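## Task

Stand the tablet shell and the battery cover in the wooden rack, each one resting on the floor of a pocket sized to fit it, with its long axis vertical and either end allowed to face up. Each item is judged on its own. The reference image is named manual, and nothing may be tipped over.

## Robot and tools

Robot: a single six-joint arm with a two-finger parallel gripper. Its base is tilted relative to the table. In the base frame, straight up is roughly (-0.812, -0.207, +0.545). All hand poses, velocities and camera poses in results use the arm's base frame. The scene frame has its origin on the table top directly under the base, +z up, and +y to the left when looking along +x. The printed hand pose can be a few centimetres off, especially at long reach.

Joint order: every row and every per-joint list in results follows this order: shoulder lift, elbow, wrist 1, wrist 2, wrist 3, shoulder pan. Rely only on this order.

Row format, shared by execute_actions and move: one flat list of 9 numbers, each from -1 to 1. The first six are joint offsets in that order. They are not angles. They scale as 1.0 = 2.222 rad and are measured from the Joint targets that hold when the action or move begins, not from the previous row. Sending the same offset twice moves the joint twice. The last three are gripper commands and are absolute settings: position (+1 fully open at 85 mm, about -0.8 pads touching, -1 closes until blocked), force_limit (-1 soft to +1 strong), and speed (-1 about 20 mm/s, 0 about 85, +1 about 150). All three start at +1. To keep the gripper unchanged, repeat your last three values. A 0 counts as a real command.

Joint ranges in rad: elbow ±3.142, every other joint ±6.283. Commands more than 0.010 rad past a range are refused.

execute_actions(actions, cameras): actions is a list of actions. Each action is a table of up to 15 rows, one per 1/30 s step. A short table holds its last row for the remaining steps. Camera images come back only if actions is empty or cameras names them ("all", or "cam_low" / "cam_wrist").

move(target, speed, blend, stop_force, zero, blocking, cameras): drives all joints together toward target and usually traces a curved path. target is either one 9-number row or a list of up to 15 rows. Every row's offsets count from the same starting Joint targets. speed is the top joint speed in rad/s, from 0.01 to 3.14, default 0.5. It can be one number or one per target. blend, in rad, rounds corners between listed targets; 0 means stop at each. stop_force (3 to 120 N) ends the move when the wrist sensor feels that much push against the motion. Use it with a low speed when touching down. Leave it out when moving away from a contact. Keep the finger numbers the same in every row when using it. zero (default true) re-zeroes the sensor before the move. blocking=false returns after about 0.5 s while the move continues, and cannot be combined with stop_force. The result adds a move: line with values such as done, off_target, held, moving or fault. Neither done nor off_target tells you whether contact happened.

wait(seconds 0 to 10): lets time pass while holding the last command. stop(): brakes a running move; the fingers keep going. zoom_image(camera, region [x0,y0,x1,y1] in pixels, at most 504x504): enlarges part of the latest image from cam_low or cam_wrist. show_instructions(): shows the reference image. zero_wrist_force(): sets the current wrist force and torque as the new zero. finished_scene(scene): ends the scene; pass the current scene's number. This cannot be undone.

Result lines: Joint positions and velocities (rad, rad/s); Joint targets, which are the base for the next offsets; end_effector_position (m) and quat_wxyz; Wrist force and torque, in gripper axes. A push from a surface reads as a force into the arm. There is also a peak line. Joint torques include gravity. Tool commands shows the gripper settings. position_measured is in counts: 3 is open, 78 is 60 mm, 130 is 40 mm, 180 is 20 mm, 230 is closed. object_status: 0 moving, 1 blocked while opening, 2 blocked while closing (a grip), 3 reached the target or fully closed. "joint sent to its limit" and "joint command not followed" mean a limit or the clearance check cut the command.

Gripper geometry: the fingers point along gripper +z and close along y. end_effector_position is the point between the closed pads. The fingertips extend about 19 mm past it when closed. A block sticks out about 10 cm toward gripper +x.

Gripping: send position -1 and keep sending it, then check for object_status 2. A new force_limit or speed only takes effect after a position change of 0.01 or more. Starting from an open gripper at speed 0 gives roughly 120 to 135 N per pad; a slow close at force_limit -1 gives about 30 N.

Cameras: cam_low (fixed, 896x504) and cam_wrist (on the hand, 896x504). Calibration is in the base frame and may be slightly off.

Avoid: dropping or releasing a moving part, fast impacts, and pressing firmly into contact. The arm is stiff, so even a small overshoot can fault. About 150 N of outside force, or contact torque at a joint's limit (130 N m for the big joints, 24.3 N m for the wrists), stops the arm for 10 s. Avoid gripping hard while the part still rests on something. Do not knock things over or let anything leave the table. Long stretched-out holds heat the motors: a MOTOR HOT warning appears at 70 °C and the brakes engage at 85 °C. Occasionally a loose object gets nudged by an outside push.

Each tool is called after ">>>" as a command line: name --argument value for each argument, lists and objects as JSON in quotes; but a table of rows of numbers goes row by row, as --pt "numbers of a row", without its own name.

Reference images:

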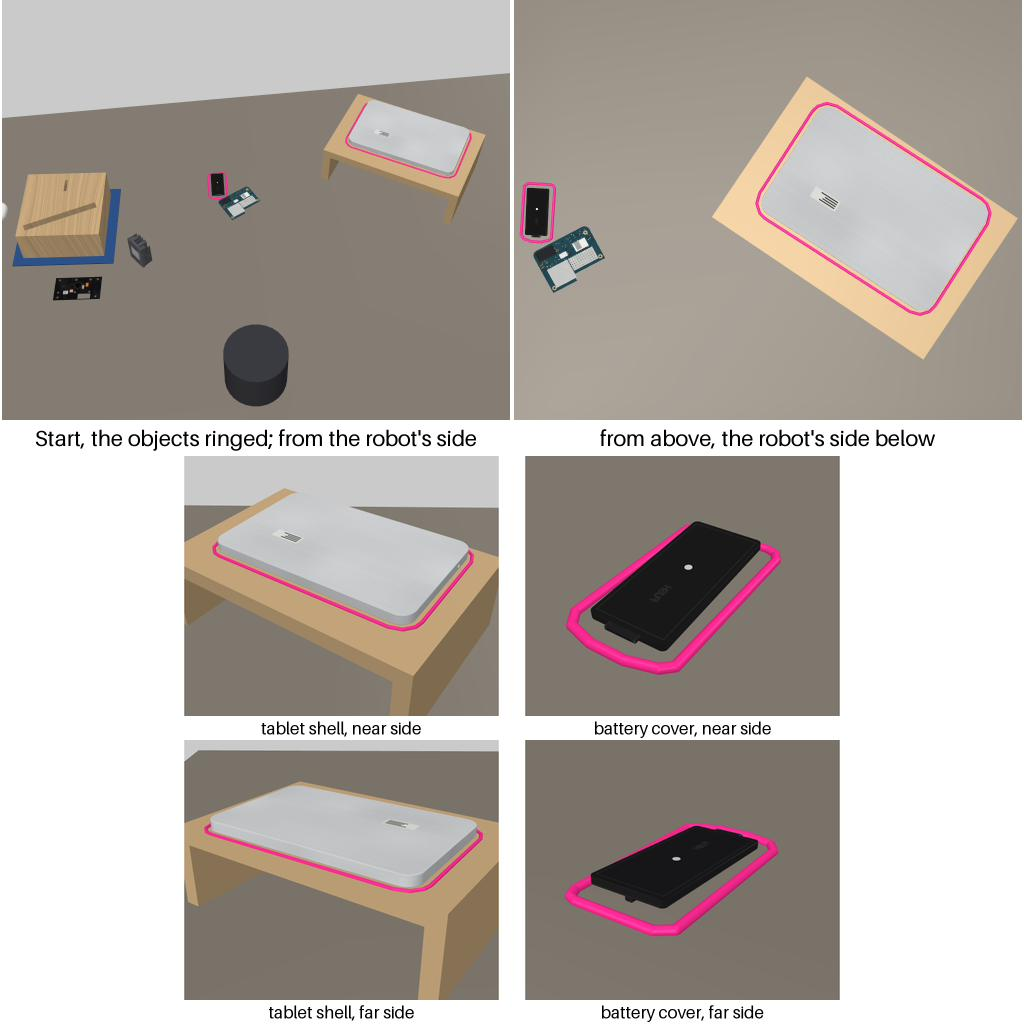

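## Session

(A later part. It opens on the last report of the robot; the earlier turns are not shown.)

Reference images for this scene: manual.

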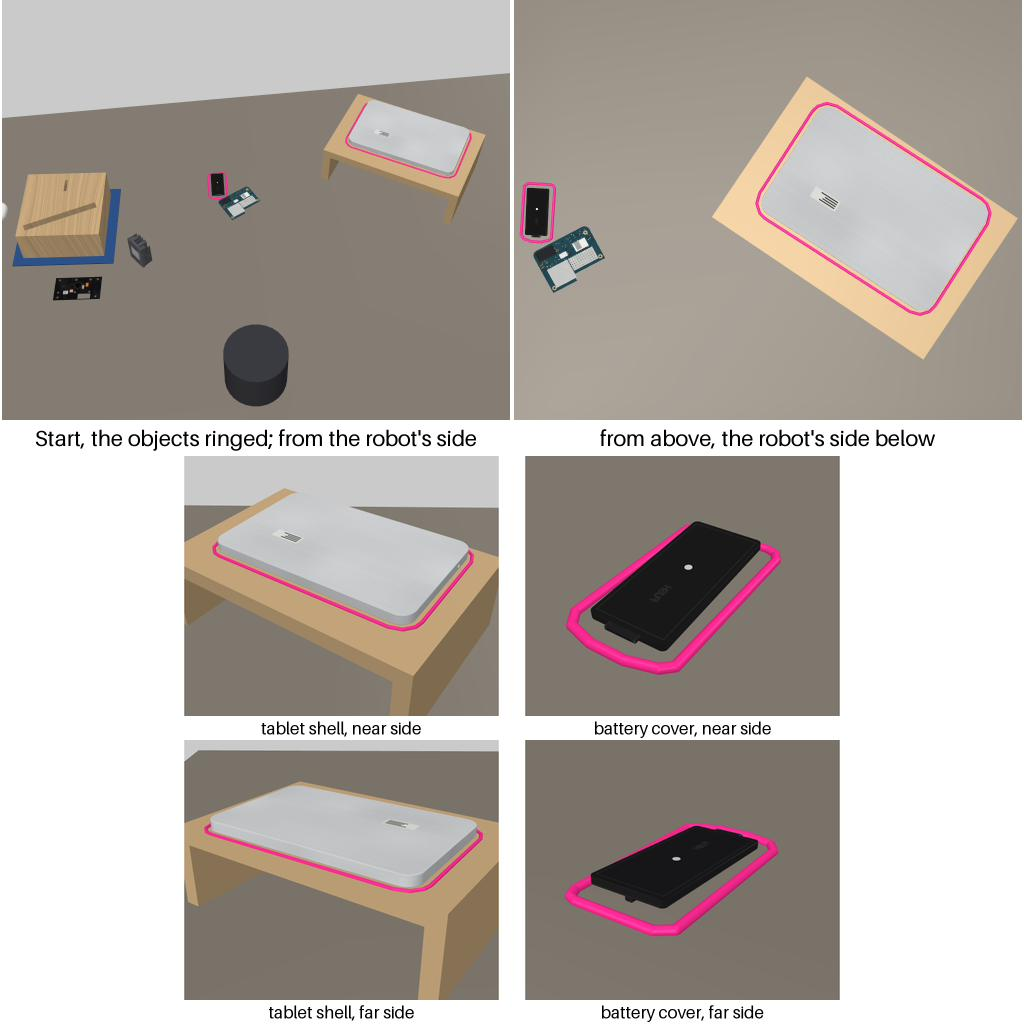

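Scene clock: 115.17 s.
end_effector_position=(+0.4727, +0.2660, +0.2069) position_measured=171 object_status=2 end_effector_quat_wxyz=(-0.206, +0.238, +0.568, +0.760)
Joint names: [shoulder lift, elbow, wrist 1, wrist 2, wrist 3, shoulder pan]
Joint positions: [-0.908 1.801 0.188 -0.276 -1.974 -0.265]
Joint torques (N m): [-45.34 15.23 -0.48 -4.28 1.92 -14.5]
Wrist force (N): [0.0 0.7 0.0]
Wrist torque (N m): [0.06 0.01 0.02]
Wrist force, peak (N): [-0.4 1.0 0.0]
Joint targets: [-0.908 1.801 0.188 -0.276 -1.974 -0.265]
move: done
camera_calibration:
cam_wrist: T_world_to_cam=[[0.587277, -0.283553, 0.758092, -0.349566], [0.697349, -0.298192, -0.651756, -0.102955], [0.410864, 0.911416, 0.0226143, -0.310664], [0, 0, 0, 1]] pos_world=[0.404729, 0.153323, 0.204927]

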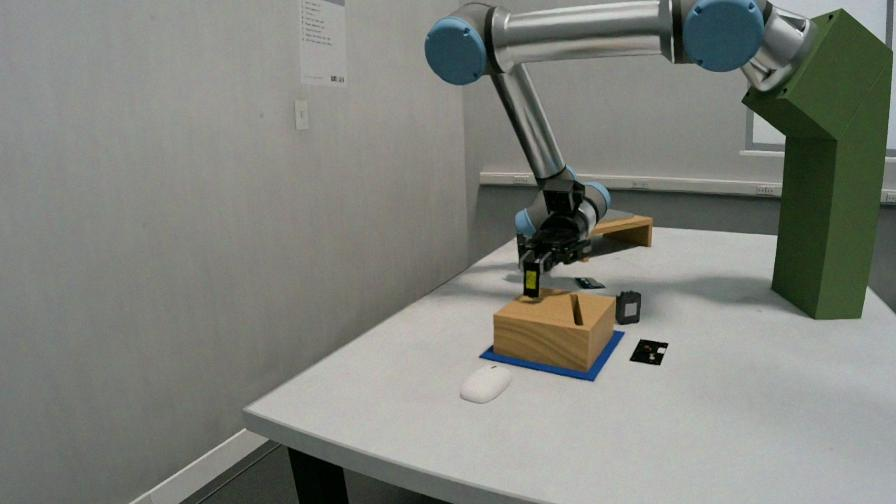

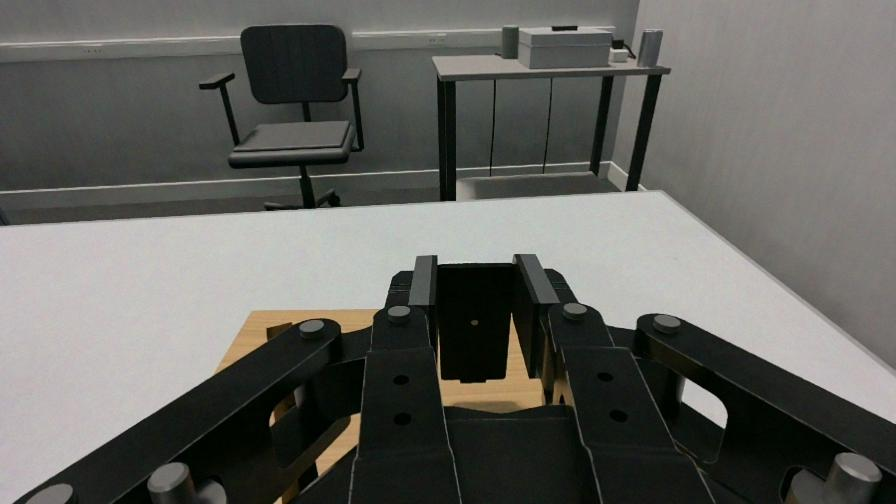

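>>> move --target '[0.00504,-0.00536,0.00651,0.00085,-0.0057,0.00177,-1,-0.5,-1]' --speed 0.02 --stop_force 3 --cameras '["all"]'

>>> zoom_image --camera "cam_wrist" --region '[400, 340, 560, 420]'

>>> zoom_image --camera "cam_low" --region '[502, 275, 562, 315]'

Scene clock: 117.80 s.
end_effector_position=(+0.4759, +0.2669, +0.2053) position_measured=171 object_status=2 end_effector_quat_wxyz=(-0.207, +0.239, +0.568, +0.760)
Joint names: [shoulder lift, elbow, wrist 1, wrist 2, wrist 3, shoulder pan]
Joint positions: [-0.897 1.789 0.202 -0.274 -1.986 -0.261]
Joint torques (N m): [-44.39 14.2 -0.27 -1.07 1.36 -2.52]
Wrist force (N): [-0.2 0.6 -0.1]
Wrist torque (N m): [0.04 0.04 0.06]
Wrist force, peak (N): [-0.1 1.0 -0.1]
Joint targets: [-0.897 1.789 0.202 -0.274 -1.986 -0.261]
move: done
camera_calibration:
cam_wrist: T_world_to_cam=[[0.588567, -0.283858, 0.756977, -0.350299], [0.696249, -0.297906, -0.653061, -0.105222], [0.410885, 0.911415, 0.0222982, -0.312708], [0, 0, 0, 1]] pos_world=[0.407922, 0.154225, 0.203425]

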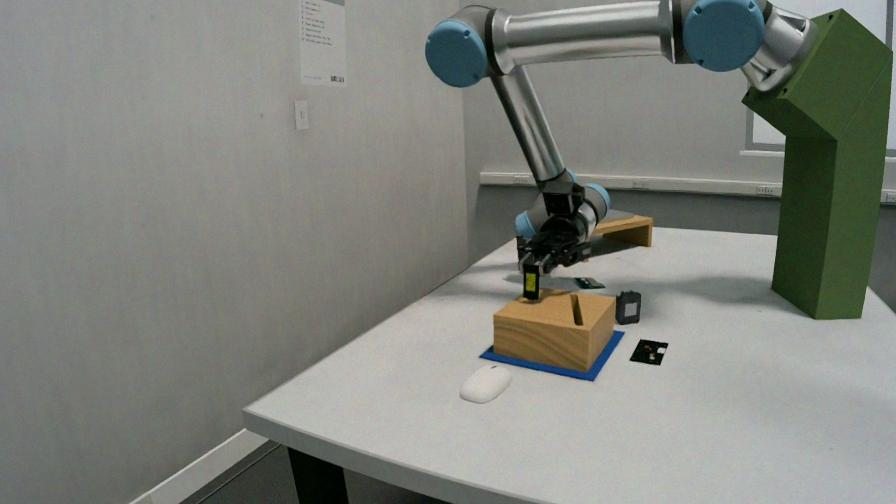

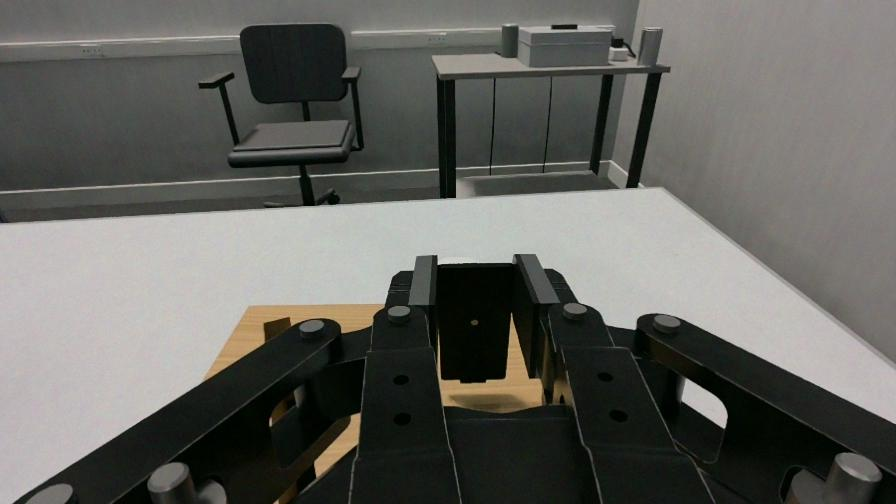

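Scaled by 3.150.

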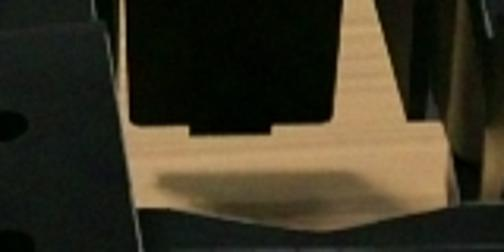

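Scaled by 8.400.

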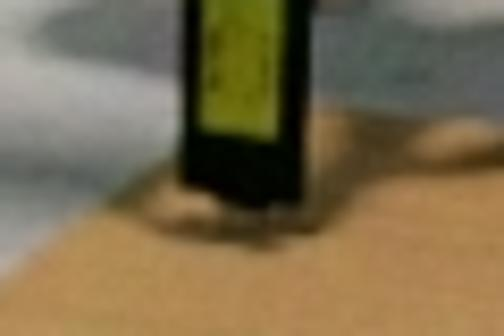

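>>> zoom_image --camera "cam_wrist" --region '[430, 370, 530, 415]'

Scaled by 5.040.

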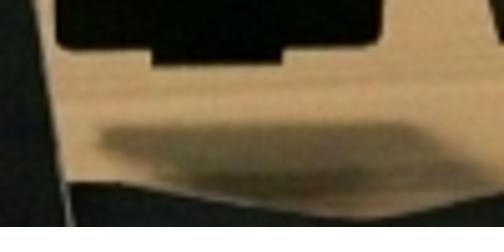

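>>> zoom_image --camera "cam_wrist" --region '[190, 280, 400, 400]'

Scaled by 2.400.

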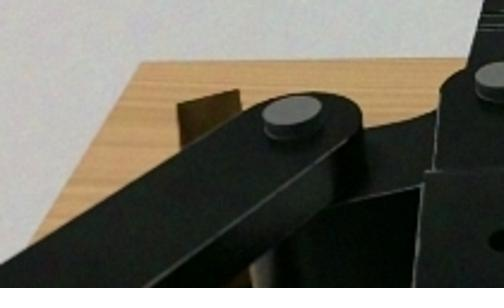

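>>> move --target '[-0.00446,0.00219,-0.02352,-0.00371,0.02672,-0.0081,-1,-0.5,-1]' --speed 0.05 --stop_force 4 --cameras '["all"]'

>>> zoom_image --camera "cam_wrist" --region '[430, 360, 550, 420]'

>>> zoom_image --camera "cam_low" --region '[502, 275, 562, 315]'

Scene clock: 133.47 s.
end_effector_position=(+0.4770, +0.2587, +0.2040) position_measured=171 object_status=2 end_effector_quat_wxyz=(-0.207, +0.239, +0.568, +0.760)
Joint names: [shoulder lift, elbow, wrist 1, wrist 2, wrist 3, shoulder pan]
Joint positions: [-0.907 1.794 0.15 -0.283 -1.927 -0.279]
Joint torques (N m): [-25.34 3.23 4.25 -0.67 -1.61 4.55]
Wrist force (N): [-0.2 0.9 -0.1]
Wrist torque (N m): [0.07 0.04 -0.09]
Wrist force, peak (N): [-0.3 1.0 0.0]
Joint targets: [-0.907 1.794 0.150 -0.283 -1.927 -0.279]
move: done
camera_calibration:
cam_wrist: T_world_to_cam=[[0.588539, -0.283128, 0.757272, -0.35261], [0.696442, -0.298162, -0.652739, -0.109421], [0.410598, 0.911558, 0.0217028, -0.305391], [0, 0, 0, 1]] pos_world=[0.409123, 0.145922, 0.202226]

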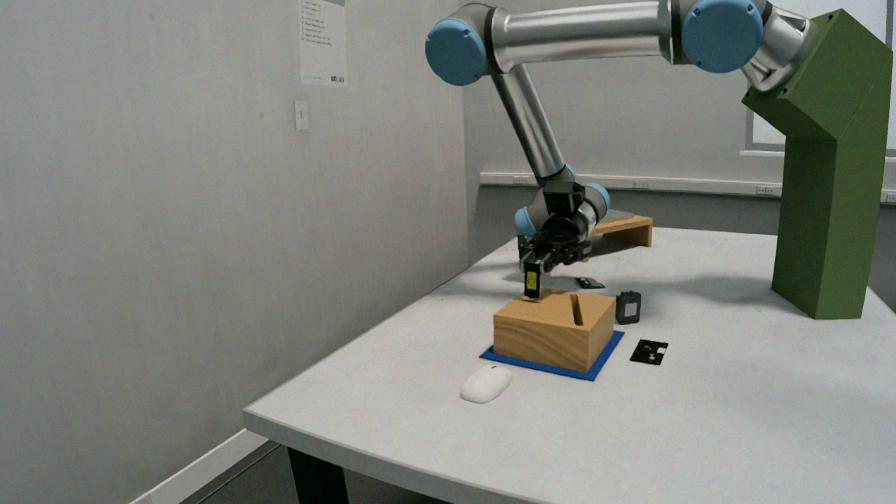

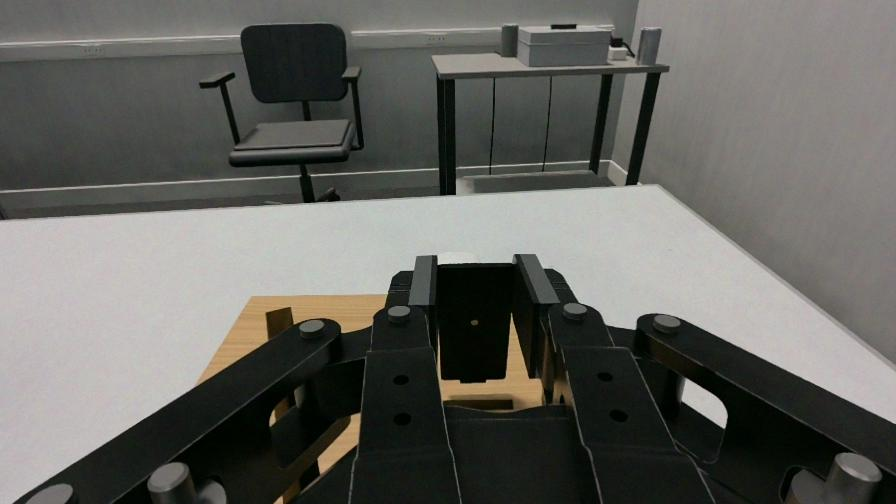

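Scaled by 4.200.

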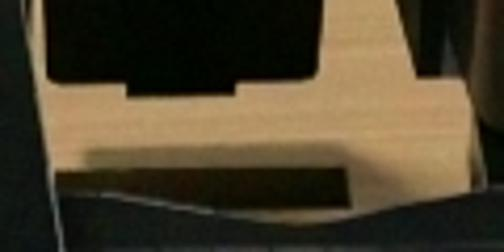

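Scaled by 8.400.

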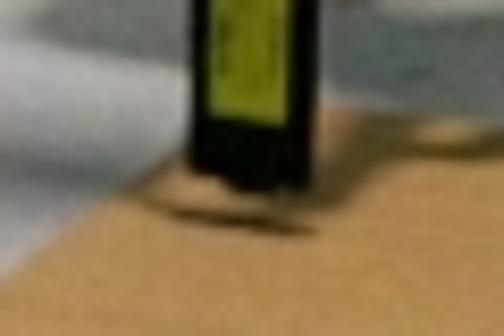

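>>> move --target '[0.00361,-0.00597,-0.00121,-0.00045,0.0037,-0.00105,-1,-0.5,-1]' --speed 0.02 --stop_force 3 --cameras '["all"]'

>>> zoom_image --camera "cam_wrist" --region '[430, 360, 550, 420]'

>>> zoom_image --camera "cam_low" --region '[502, 275, 562, 315]'

Scene clock: 140.40 s.
end_effector_position=(+0.4816, +0.2564, +0.2024) position_measured=171 object_status=2 end_effector_quat_wxyz=(-0.207, +0.239, +0.568, +0.760)
Joint names: [shoulder lift, elbow, wrist 1, wrist 2, wrist 3, shoulder pan]
Joint positions: [-0.898 1.781 0.147 -0.284 -1.919 -0.281]
Joint torques (N m): [-41.8 13.73 1.13 -4.12 -1.06 -10.75]
Wrist force (N): [-0.2 0.8 -0.3]
Wrist torque (N m): [0.05 0.04 -0.12]
Wrist force, peak (N): [-0.5 0.8 -0.3]
Joint targets: [-0.899 1.781 0.147 -0.284 -1.919 -0.281]
move: done
camera_calibration:
cam_wrist: T_world_to_cam=[[0.588708, -0.282807, 0.75726, -0.354812], [0.696345, -0.298328, -0.652766, -0.114216], [0.410519, 0.911603, 0.021303, -0.304999], [0, 0, 0, 1]] pos_world=[0.413622, 0.143621, 0.200626]

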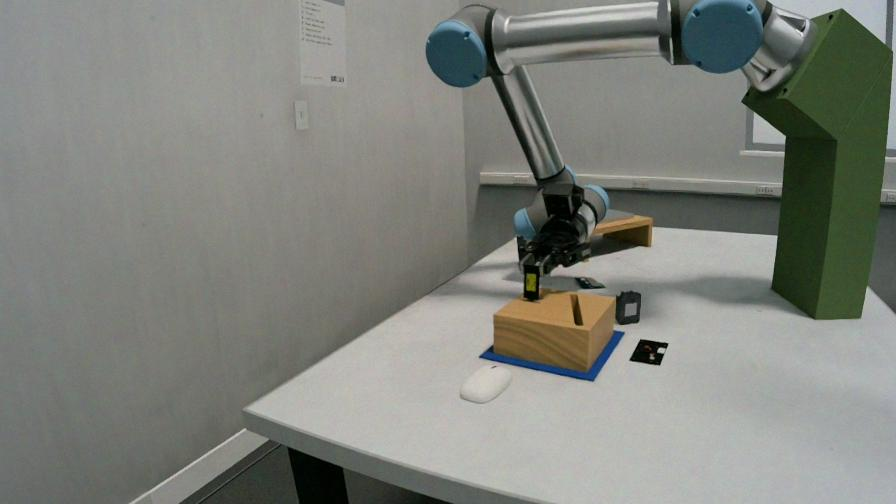

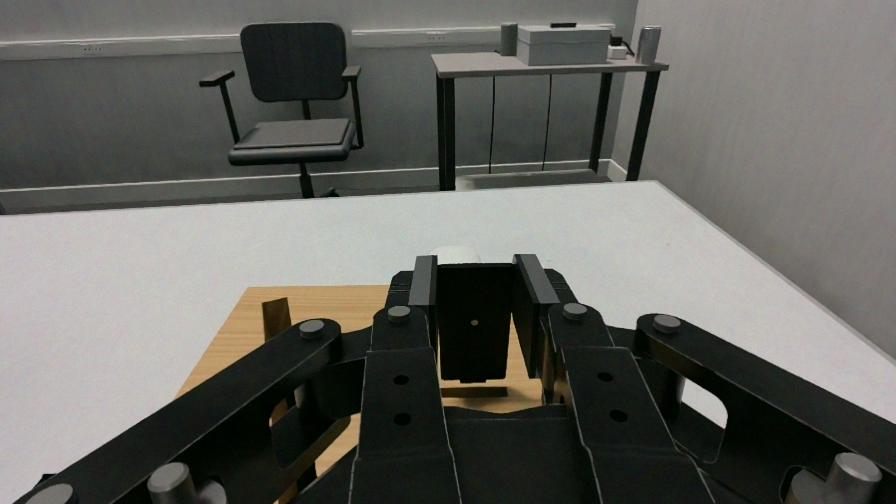

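Scaled by 4.200.

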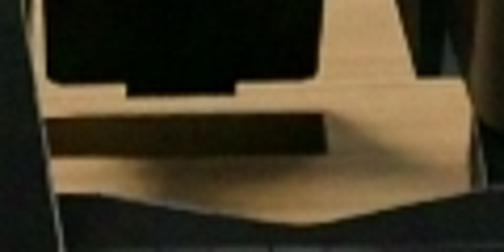

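Scaled by 8.400.

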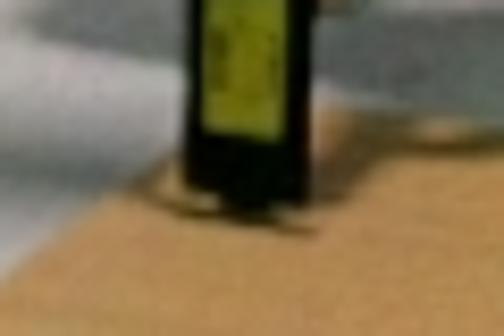

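>>> move --target '[0.01078,-0.01051,0.0092,0.00149,-0.00983,0.00307,-1,-0.5,-1]' --speed 0.015 --stop_force 3 --cameras '["all"]'

>>> zoom_image --camera "cam_wrist" --region '[430, 360, 550, 420]'

>>> zoom_image --camera "cam_low" --region '[502, 275, 562, 315]'

Scene clock: 144.93 s.
end_effector_position=(+0.4860, +0.2573, +0.1992) position_measured=171 object_status=2 end_effector_quat_wxyz=(-0.207, +0.239, +0.568, +0.760)
Joint names: [shoulder lift, elbow, wrist 1, wrist 2, wrist 3, shoulder pan]
Joint positions: [-0.882 1.764 0.162 -0.281 -1.934 -0.277]
Joint torques (N m): [-46.48 13.98 -0.26 -1.68 1.9 -16.79]
Wrist force (N): [1.5 0.4 -0.8]
Wrist torque (N m): [0.04 0.06 0.03]
Wrist force, peak (N): [8.1 0.1 -2.1]
Joint targets: [-0.882 1.764 0.162 -0.281 -1.934 -0.277]
move: contact
camera_calibration:
cam_wrist: T_world_to_cam=[[0.588581, -0.282982, 0.757294, -0.354653], [0.696405, -0.298288, -0.65272, -0.11914], [0.4106, 0.911562, 0.0215031, -0.307625], [0, 0, 0, 1]] pos_world=[0.418022, 0.144521, 0.197426]

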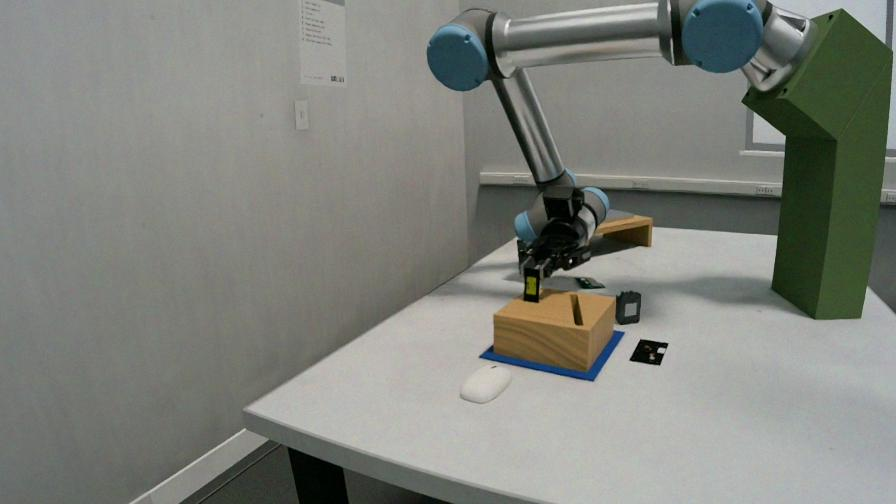

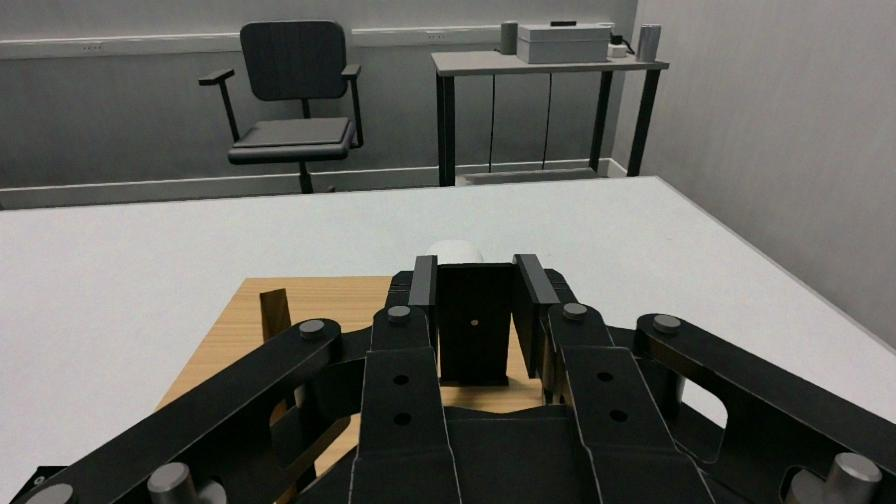

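Scaled by 4.200.

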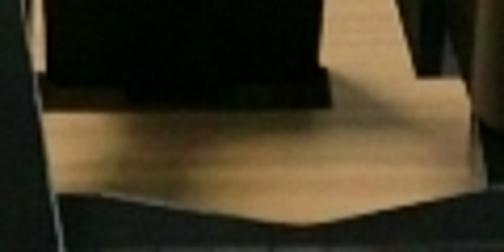

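Scaled by 8.400.

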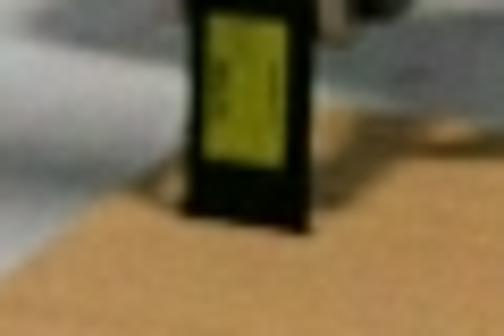

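>>> move --pt "-0.00207 0.00201 -0.00201 -0.00032 0.00216 -0.00067 -1 -0.5 -1" --pt "-0.00365 0.00319 -0.01126 -0.00171 0.01218 -0.00371 -1 -0.5 -1" --speed 0.03 --cameras '["cam_wrist"]'

>>> zoom_image --camera "cam_wrist" --region '[430, 360, 530, 410]'

Scene clock: 149.37 s.
end_effector_position=(+0.4850, +0.2538, +0.1992) position_measured=171 object_status=2 end_effector_quat_wxyz=(-0.207, +0.239, +0.569, +0.760)
Joint names: [shoulder lift, elbow, wrist 1, wrist 2, wrist 3, shoulder pan]
Joint positions: [-0.89 1.772 0.136 -0.285 -1.907 -0.285]
Joint torques (N m): [-43.03 12.1 2.45 -4.31 -0.74 -9.53]
Wrist force (N): [-0.4 0.6 -0.1]
Wrist torque (N m): [0.01 0.08 -0.12]
Wrist force, peak (N): [1.8 0.6 -0.7]
Joint targets: [-0.890 1.771 0.137 -0.285 -1.907 -0.285]
move: done
camera_calibration:
cam_wrist: T_world_to_cam=[[0.588735, -0.282395, 0.757393, -0.355357], [0.696393, -0.298527, -0.652624, -0.119472], [0.4104, 0.911666, 0.0209045, -0.303878], [0, 0, 0, 1]] pos_world=[0.417122, 0.141019, 0.197527]
Images, in order (width x height): cam_wrist 896x504.

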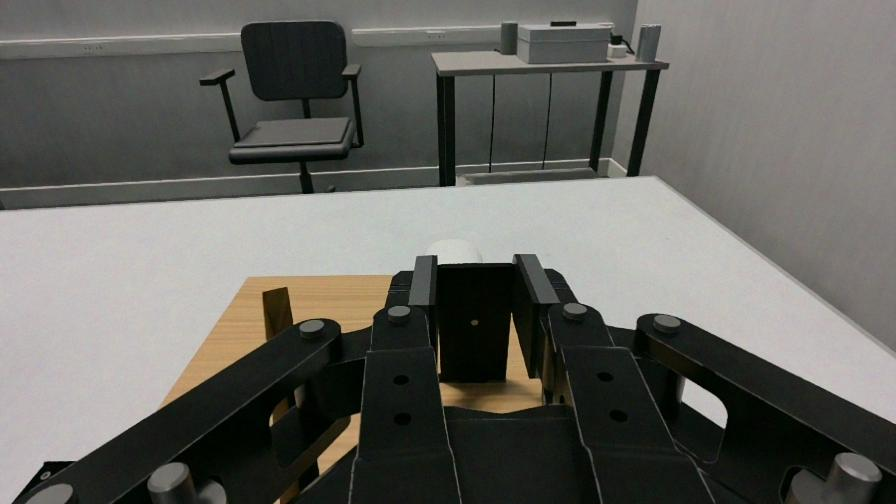

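Scaled by 5.040.

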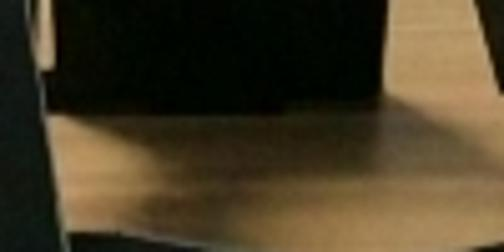

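>>> move --target '[0.0138,-0.01339,0.01343,0.00215,-0.01438,0.00447,-1,-0.5,-1]' --speed 0.015 --stop_force 3 --cameras '["cam_wrist"]'

>>> zoom_image --camera "cam_wrist" --region '[430, 360, 530, 410]'

Scene clock: 153.10 s.
end_effector_position=(+0.4928, +0.2561, +0.1934) position_measured=171 object_status=2 end_effector_quat_wxyz=(-0.207, +0.239, +0.568, +0.760)
Joint names: [shoulder lift, elbow, wrist 1, wrist 2, wrist 3, shoulder pan]
Joint positions: [-0.859 1.742 0.167 -0.28 -1.939 -0.275]
Joint torques (N m): [-43.28 15.16 0.01 -1.09 1.48 -2.17]
Wrist force (N): [0.3 0.8 0.5]
Wrist torque (N m): [0.03 0.07 0.06]
Wrist force, peak (N): [0.1 1.0 0.5]
Joint targets: [-0.859 1.742 0.166 -0.280 -1.939 -0.275]
move: done
camera_calibration:
cam_wrist: T_world_to_cam=[[0.588708, -0.282807, 0.75726, -0.354734], [0.696345, -0.298328, -0.652766, -0.128049], [0.410519, 0.911603, 0.021303, -0.309172], [0, 0, 0, 1]] pos_world=[0.424922, 0.143321, 0.191626]
Images, in order (width x height): cam_wrist 896x504.

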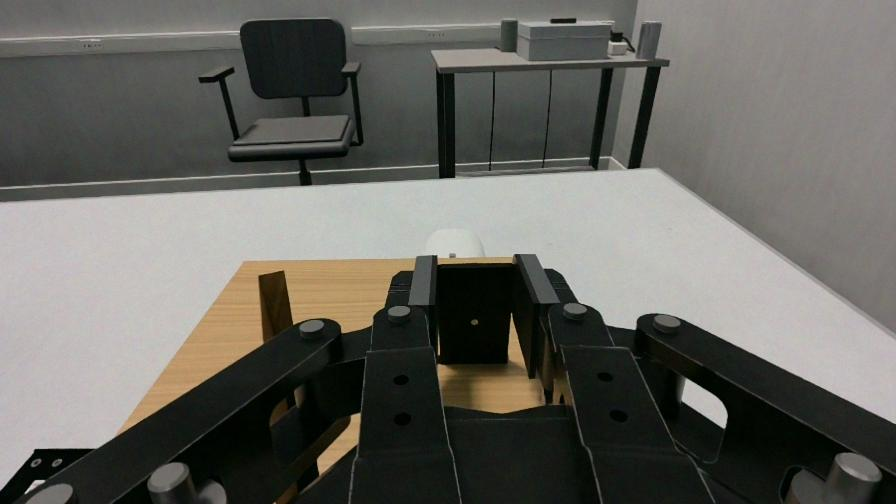

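Scaled by 5.040.

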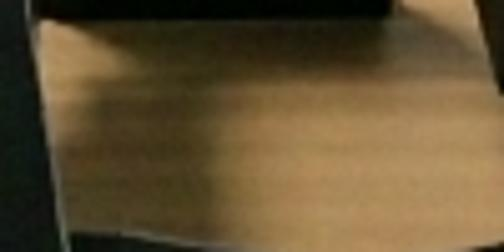

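>>> move --target '[0.0138,-0.01339,0.01343,0.00215,-0.01438,0.00447,-1,-0.5,-1]' --speed 0.015 --stop_force 3 --cameras '["cam_wrist"]'

Scene clock: 157.07 s.
end_effector_position=(+0.5004, +0.2586, +0.1872) position_measured=171 object_status=2 end_effector_quat_wxyz=(-0.207, +0.239, +0.568, +0.760)
Joint names: [shoulder lift, elbow, wrist 1, wrist 2, wrist 3, shoulder pan]
Joint positions: [-0.829 1.712 0.196 -0.275 -1.971 -0.265]
Joint torques (N m): [-41.8 14.98 -0.16 -0.76 1.35 -4.31]
Wrist force (N): [1.3 0.8 2.0]
Wrist torque (N m): [0.02 0.11 0.06]
Wrist force, peak (N): [1.4 1.0 2.3]
Joint targets: [-0.829 1.712 0.196 -0.275 -1.971 -0.265]
move: done
camera_calibration:
cam_wrist: T_world_to_cam=[[0.588653, -0.28293, 0.757257, -0.353763], [0.696344, -0.298332, -0.652766, -0.136641], [0.410601, 0.911564, 0.0214026, -0.314488], [0, 0, 0, 1]] pos_world=[0.432522, 0.145821, 0.185426]
Images, in order (width x height): cam_wrist 896x504.

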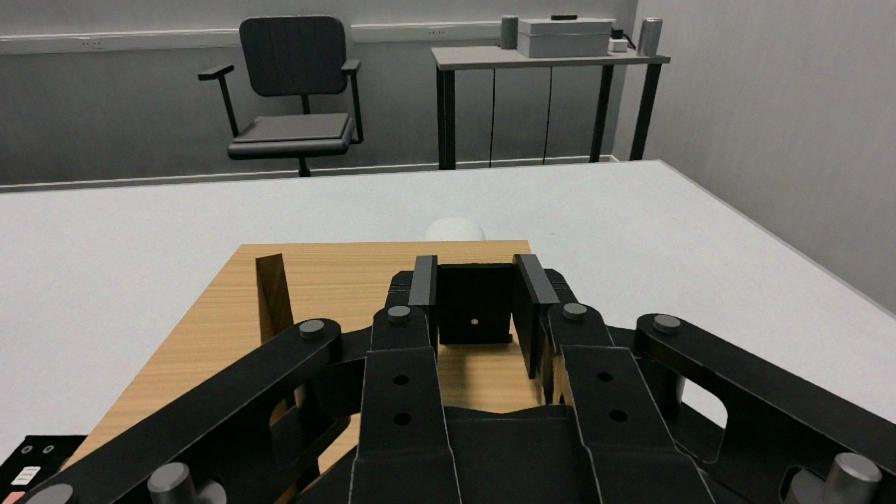

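>>> move --target '[0.0112,-0.01083,0.01166,0.00186,-0.0125,0.00388,-1,-0.5,-1]' --speed 0.015 --stop_force 3 --cameras '["all"]'

>>> zoom_image --camera "cam_low" --region '[502, 265, 562, 315]'

Scene clock: 160.43 s.
end_effector_position=(+0.5063, +0.2610, +0.1821) position_measured=171 object_status=2 end_effector_quat_wxyz=(-0.207, +0.239, +0.568, +0.760)
Joint names: [shoulder lift, elbow, wrist 1, wrist 2, wrist 3, shoulder pan]
Joint positions: [-0.804 1.688 0.222 -0.271 -1.999 -0.256]
Joint torques (N m): [-40.16 15.87 -0.51 -0.16 1.46 -1.25]
Wrist force (N): [1.6 4.7 0.7]
Wrist torque (N m): [-0.04 0.05 -0.02]
Wrist force, peak (N): [1.9 5.6 0.7]
Joint targets: [-0.804 1.688 0.222 -0.271 -1.999 -0.256]
move: done
camera_calibration:
cam_wrist: T_world_to_cam=[[0.58872, -0.28273, 0.75728, -0.352731], [0.696335, -0.298395, -0.652746, -0.143323], [0.410519, 0.911605, 0.0212033, -0.319014], [0, 0, 0, 1]] pos_world=[0.438422, 0.14832, 0.180326]

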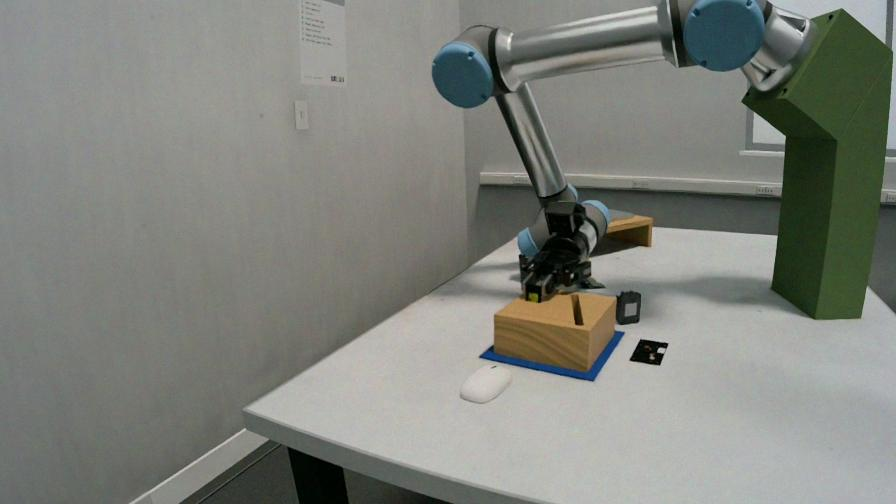

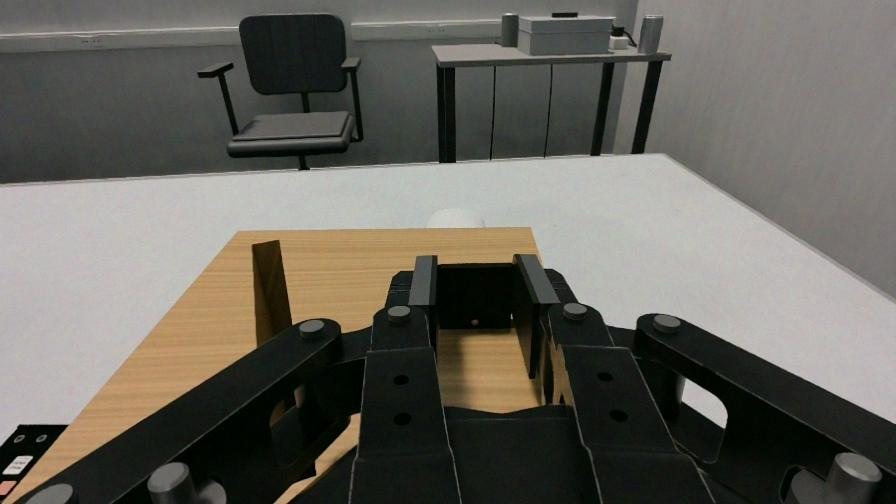

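Scaled by 8.400.

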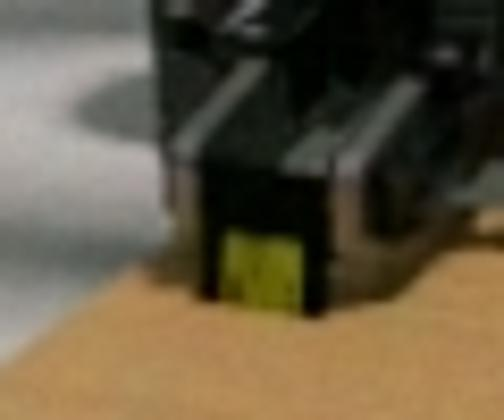

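>>> move --target '[0.0054,-0.0058,0.0059,0.00086,-0.0057,0.0018,-1,-0.5,-1]' --speed 0.01 --stop_force 3 --cameras '["cam_low"]'

>>> zoom_image --camera "cam_low" --region '[502, 265, 562, 315]'

Scene clock: 163.53 s.
end_effector_position=(+0.5079, +0.2616, +0.1810) position_measured=171 object_status=2 end_effector_quat_wxyz=(-0.207, +0.239, +0.568, +0.760)
Joint names: [shoulder lift, elbow, wrist 1, wrist 2, wrist 3, shoulder pan]
Joint positions: [-0.798 1.681 0.229 -0.27 -2.005 -0.254]
Joint torques (N m): [-45.09 14.93 -0.77 -2.91 1.9 -15.56]
Wrist force (N): [1.4 5.0 0.5]
Wrist torque (N m): [-0.02 0.02 -0.04]
Wrist force, peak (N): [4.0 6.5 0.0]
Joint targets: [-0.798 1.681 0.229 -0.270 -2.005 -0.254]
move: contact
Images, in order (width x height): cam_low 896x504.

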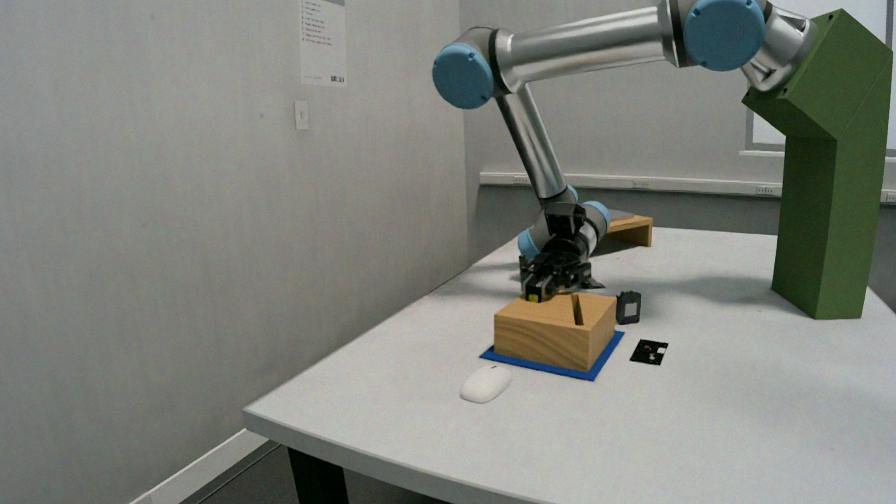

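Scaled by 8.400.

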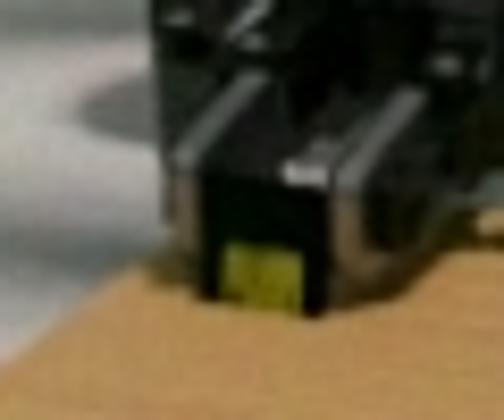

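>>> move --pt "-0.00024 -0.00095 0.00114 0 0.00005 0 -1 -0.5 -1" --pt "0.0039 -0.00497 0.00517 0.00065 -0.0043 0.0013 -1 -0.5 -1" --speed 0.01 --stop_force 5

Scene clock: 165.80 s.
end_effector_position=(+0.5091, +0.2615, +0.1813) position_measured=171 object_status=2 end_effector_quat_wxyz=(-0.207, +0.239, +0.568, +0.760)
Joint names: [shoulder lift, elbow, wrist 1, wrist 2, wrist 3, shoulder pan]
Joint positions: [-0.796 1.677 0.234 -0.27 -2.008 -0.254]
Joint torques (N m): [-44.6 14.08 -0.75 -2.96 2.09 -17.35]
Wrist force (N): [6.5 0.3 -0.9]
Wrist torque (N m): [0.07 0.05 0.06]
Wrist force, peak (N): [7.4 0.6 -0.8]
Joint targets: [-0.796 1.677 0.234 -0.270 -2.008 -0.254]
move: contact; path passed 1 of 2 targets

>>> move --target '[-0.00028,0.00027,-0.00027,-0.00004,0.00029,-0.00009,-0.086,-0.5,-1]' --speed 0.01 --cameras '["all"]'

>>> zoom_image --camera "cam_low" --region '[502, 265, 562, 315]'

>>> zoom_image --camera "cam_wrist" --region '[400, 230, 560, 370]'

Scene clock: 168.17 s.
end_effector_position=(+0.5090, +0.2615, +0.1815) position_measured=139 object_status=0 end_effector_quat_wxyz=(-0.207, +0.239, +0.568, +0.760)
Joint names: [shoulder lift, elbow, wrist 1, wrist 2, wrist 3, shoulder pan]
Joint positions: [-0.797 1.678 0.233 -0.27 -2.007 -0.254]
Joint torques (N m): [-45.18 14.64 -0.15 -4.46 1.47 -16]
Wrist force (N): [-0.1 0.8 -0.4]
Wrist torque (N m): [0.06 0.04 -0.09]
Wrist force, peak (N): [6.8 0.1 -0.8]
Joint targets: [-0.797 1.678 0.233 -0.270 -2.007 -0.254]
move: done
camera_calibration:
cam_wrist: T_world_to_cam=[[0.588595, -0.282759, 0.757366, -0.35365], [0.696442, -0.298372, -0.652643, -0.145476], [0.410517, 0.911604, 0.0213046, -0.32045], [0, 0, 0, 1]] pos_world=[0.441023, 0.14872, 0.179726]

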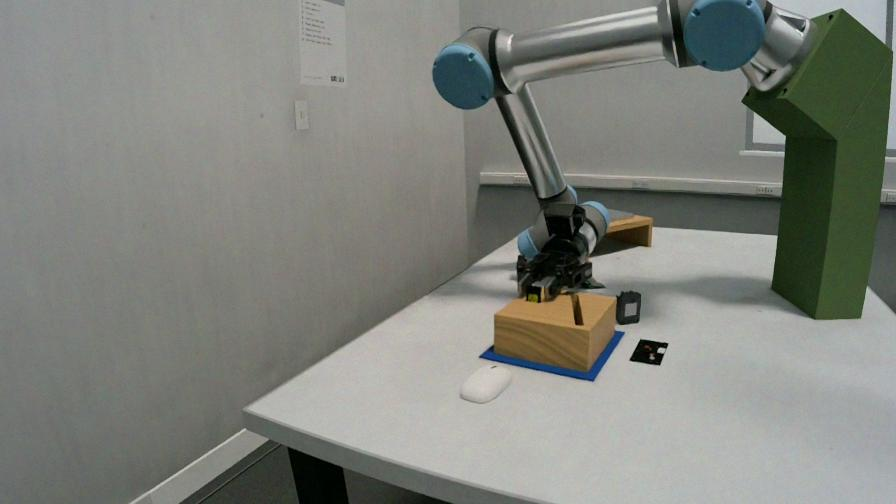

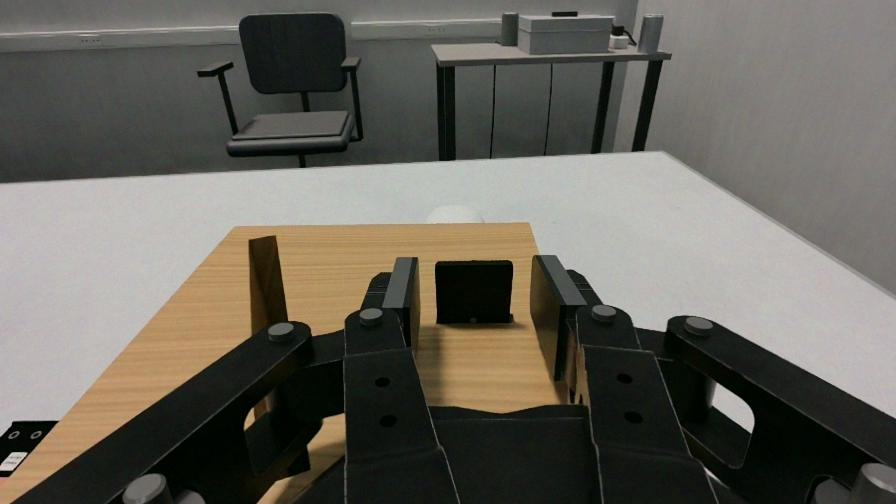

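Scaled by 8.400.

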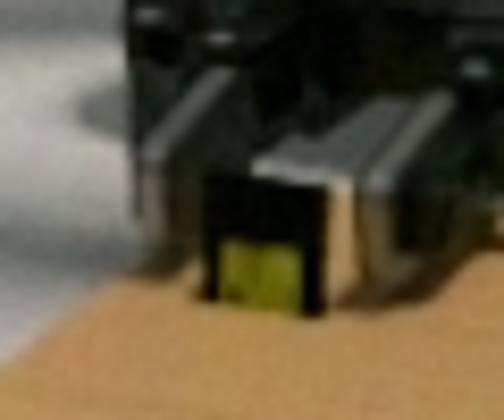

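Scaled by 3.150.

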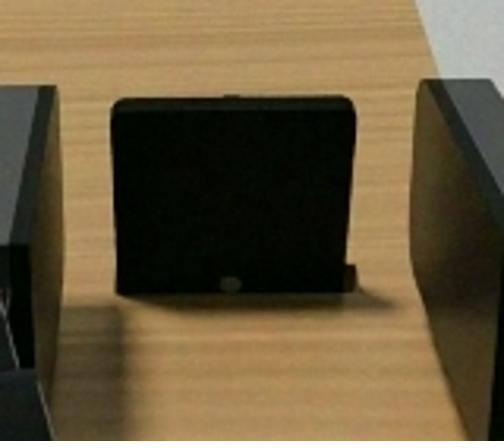

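>>> move --pt "-0.0392 0.0339 -0.128 -0.0194 0.1385 -0.0422 -0.086 -0.5 -1" --pt "-0.3727 0.2002 0.1711 0.5032 0.6858 -0.2297 -0.086 -0.5 -1" --pt "0.0002 -0.1913 0.3349 0.3842 0.6579 -0.4393 -0.086 -0.5 -1" --speed '[0.15,0.8,0.7]' --blend '[0.02,0.1,0]' --cameras '["all"]'

Scene clock: 183.87 s.
end_effector_position=(+0.5183, -0.4208, +0.1396) position_measured=139 object_status=3 end_effector_quat_wxyz=(-0.252, +0.838, -0.264, +0.405)
Joint names: [shoulder lift, elbow, wrist 1, wrist 2, wrist 3, shoulder pan]
Joint positions: [-0.796 1.253 0.977 0.583 -0.545 -1.23]
Joint torques (N m): [-19.1 -16.97 -0.08 1.5 1.85 -45.74]
Wrist force (N): [-0.9 2.0 -0.2]
Wrist torque (N m): [-0.02 0.43 0.33]
Wrist force, peak (N): [0.1 5.8 -0.9]
Joint targets: [-0.796 1.253 0.977 0.583 -0.545 -1.230]
move: done
camera_calibration:
cam_wrist: T_world_to_cam=[[-0.255357, -0.732399, -0.631178, -0.0783276], [-0.782913, 0.539687, -0.309491, 0.688647], [0.567309, 0.415127, -0.711217, 0.110679], [0, 0, 0, 1]] pos_world=[0.456361, -0.474967, 0.242408]

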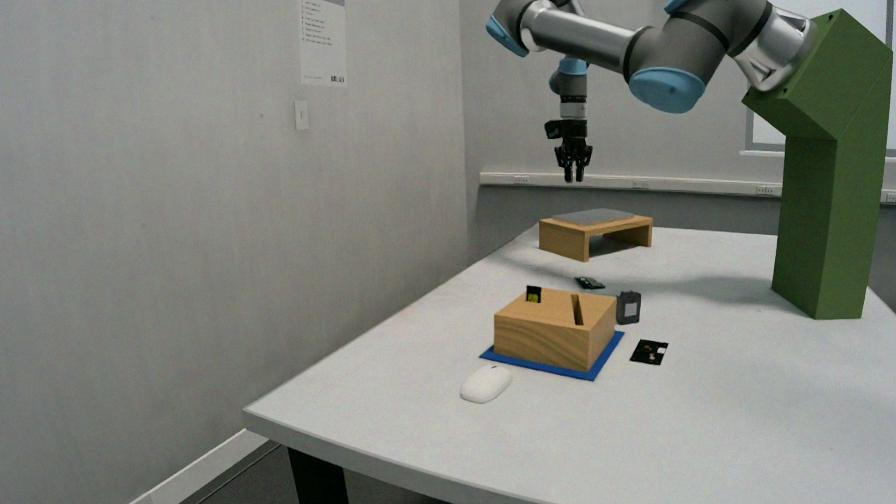

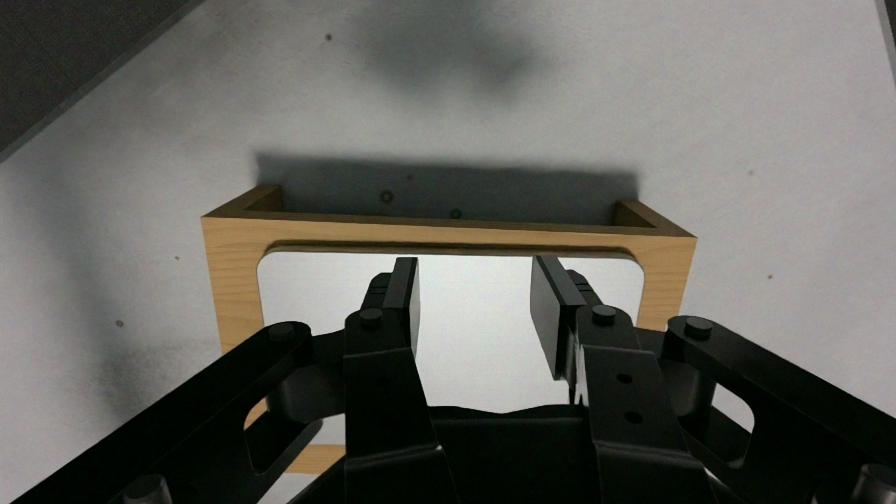

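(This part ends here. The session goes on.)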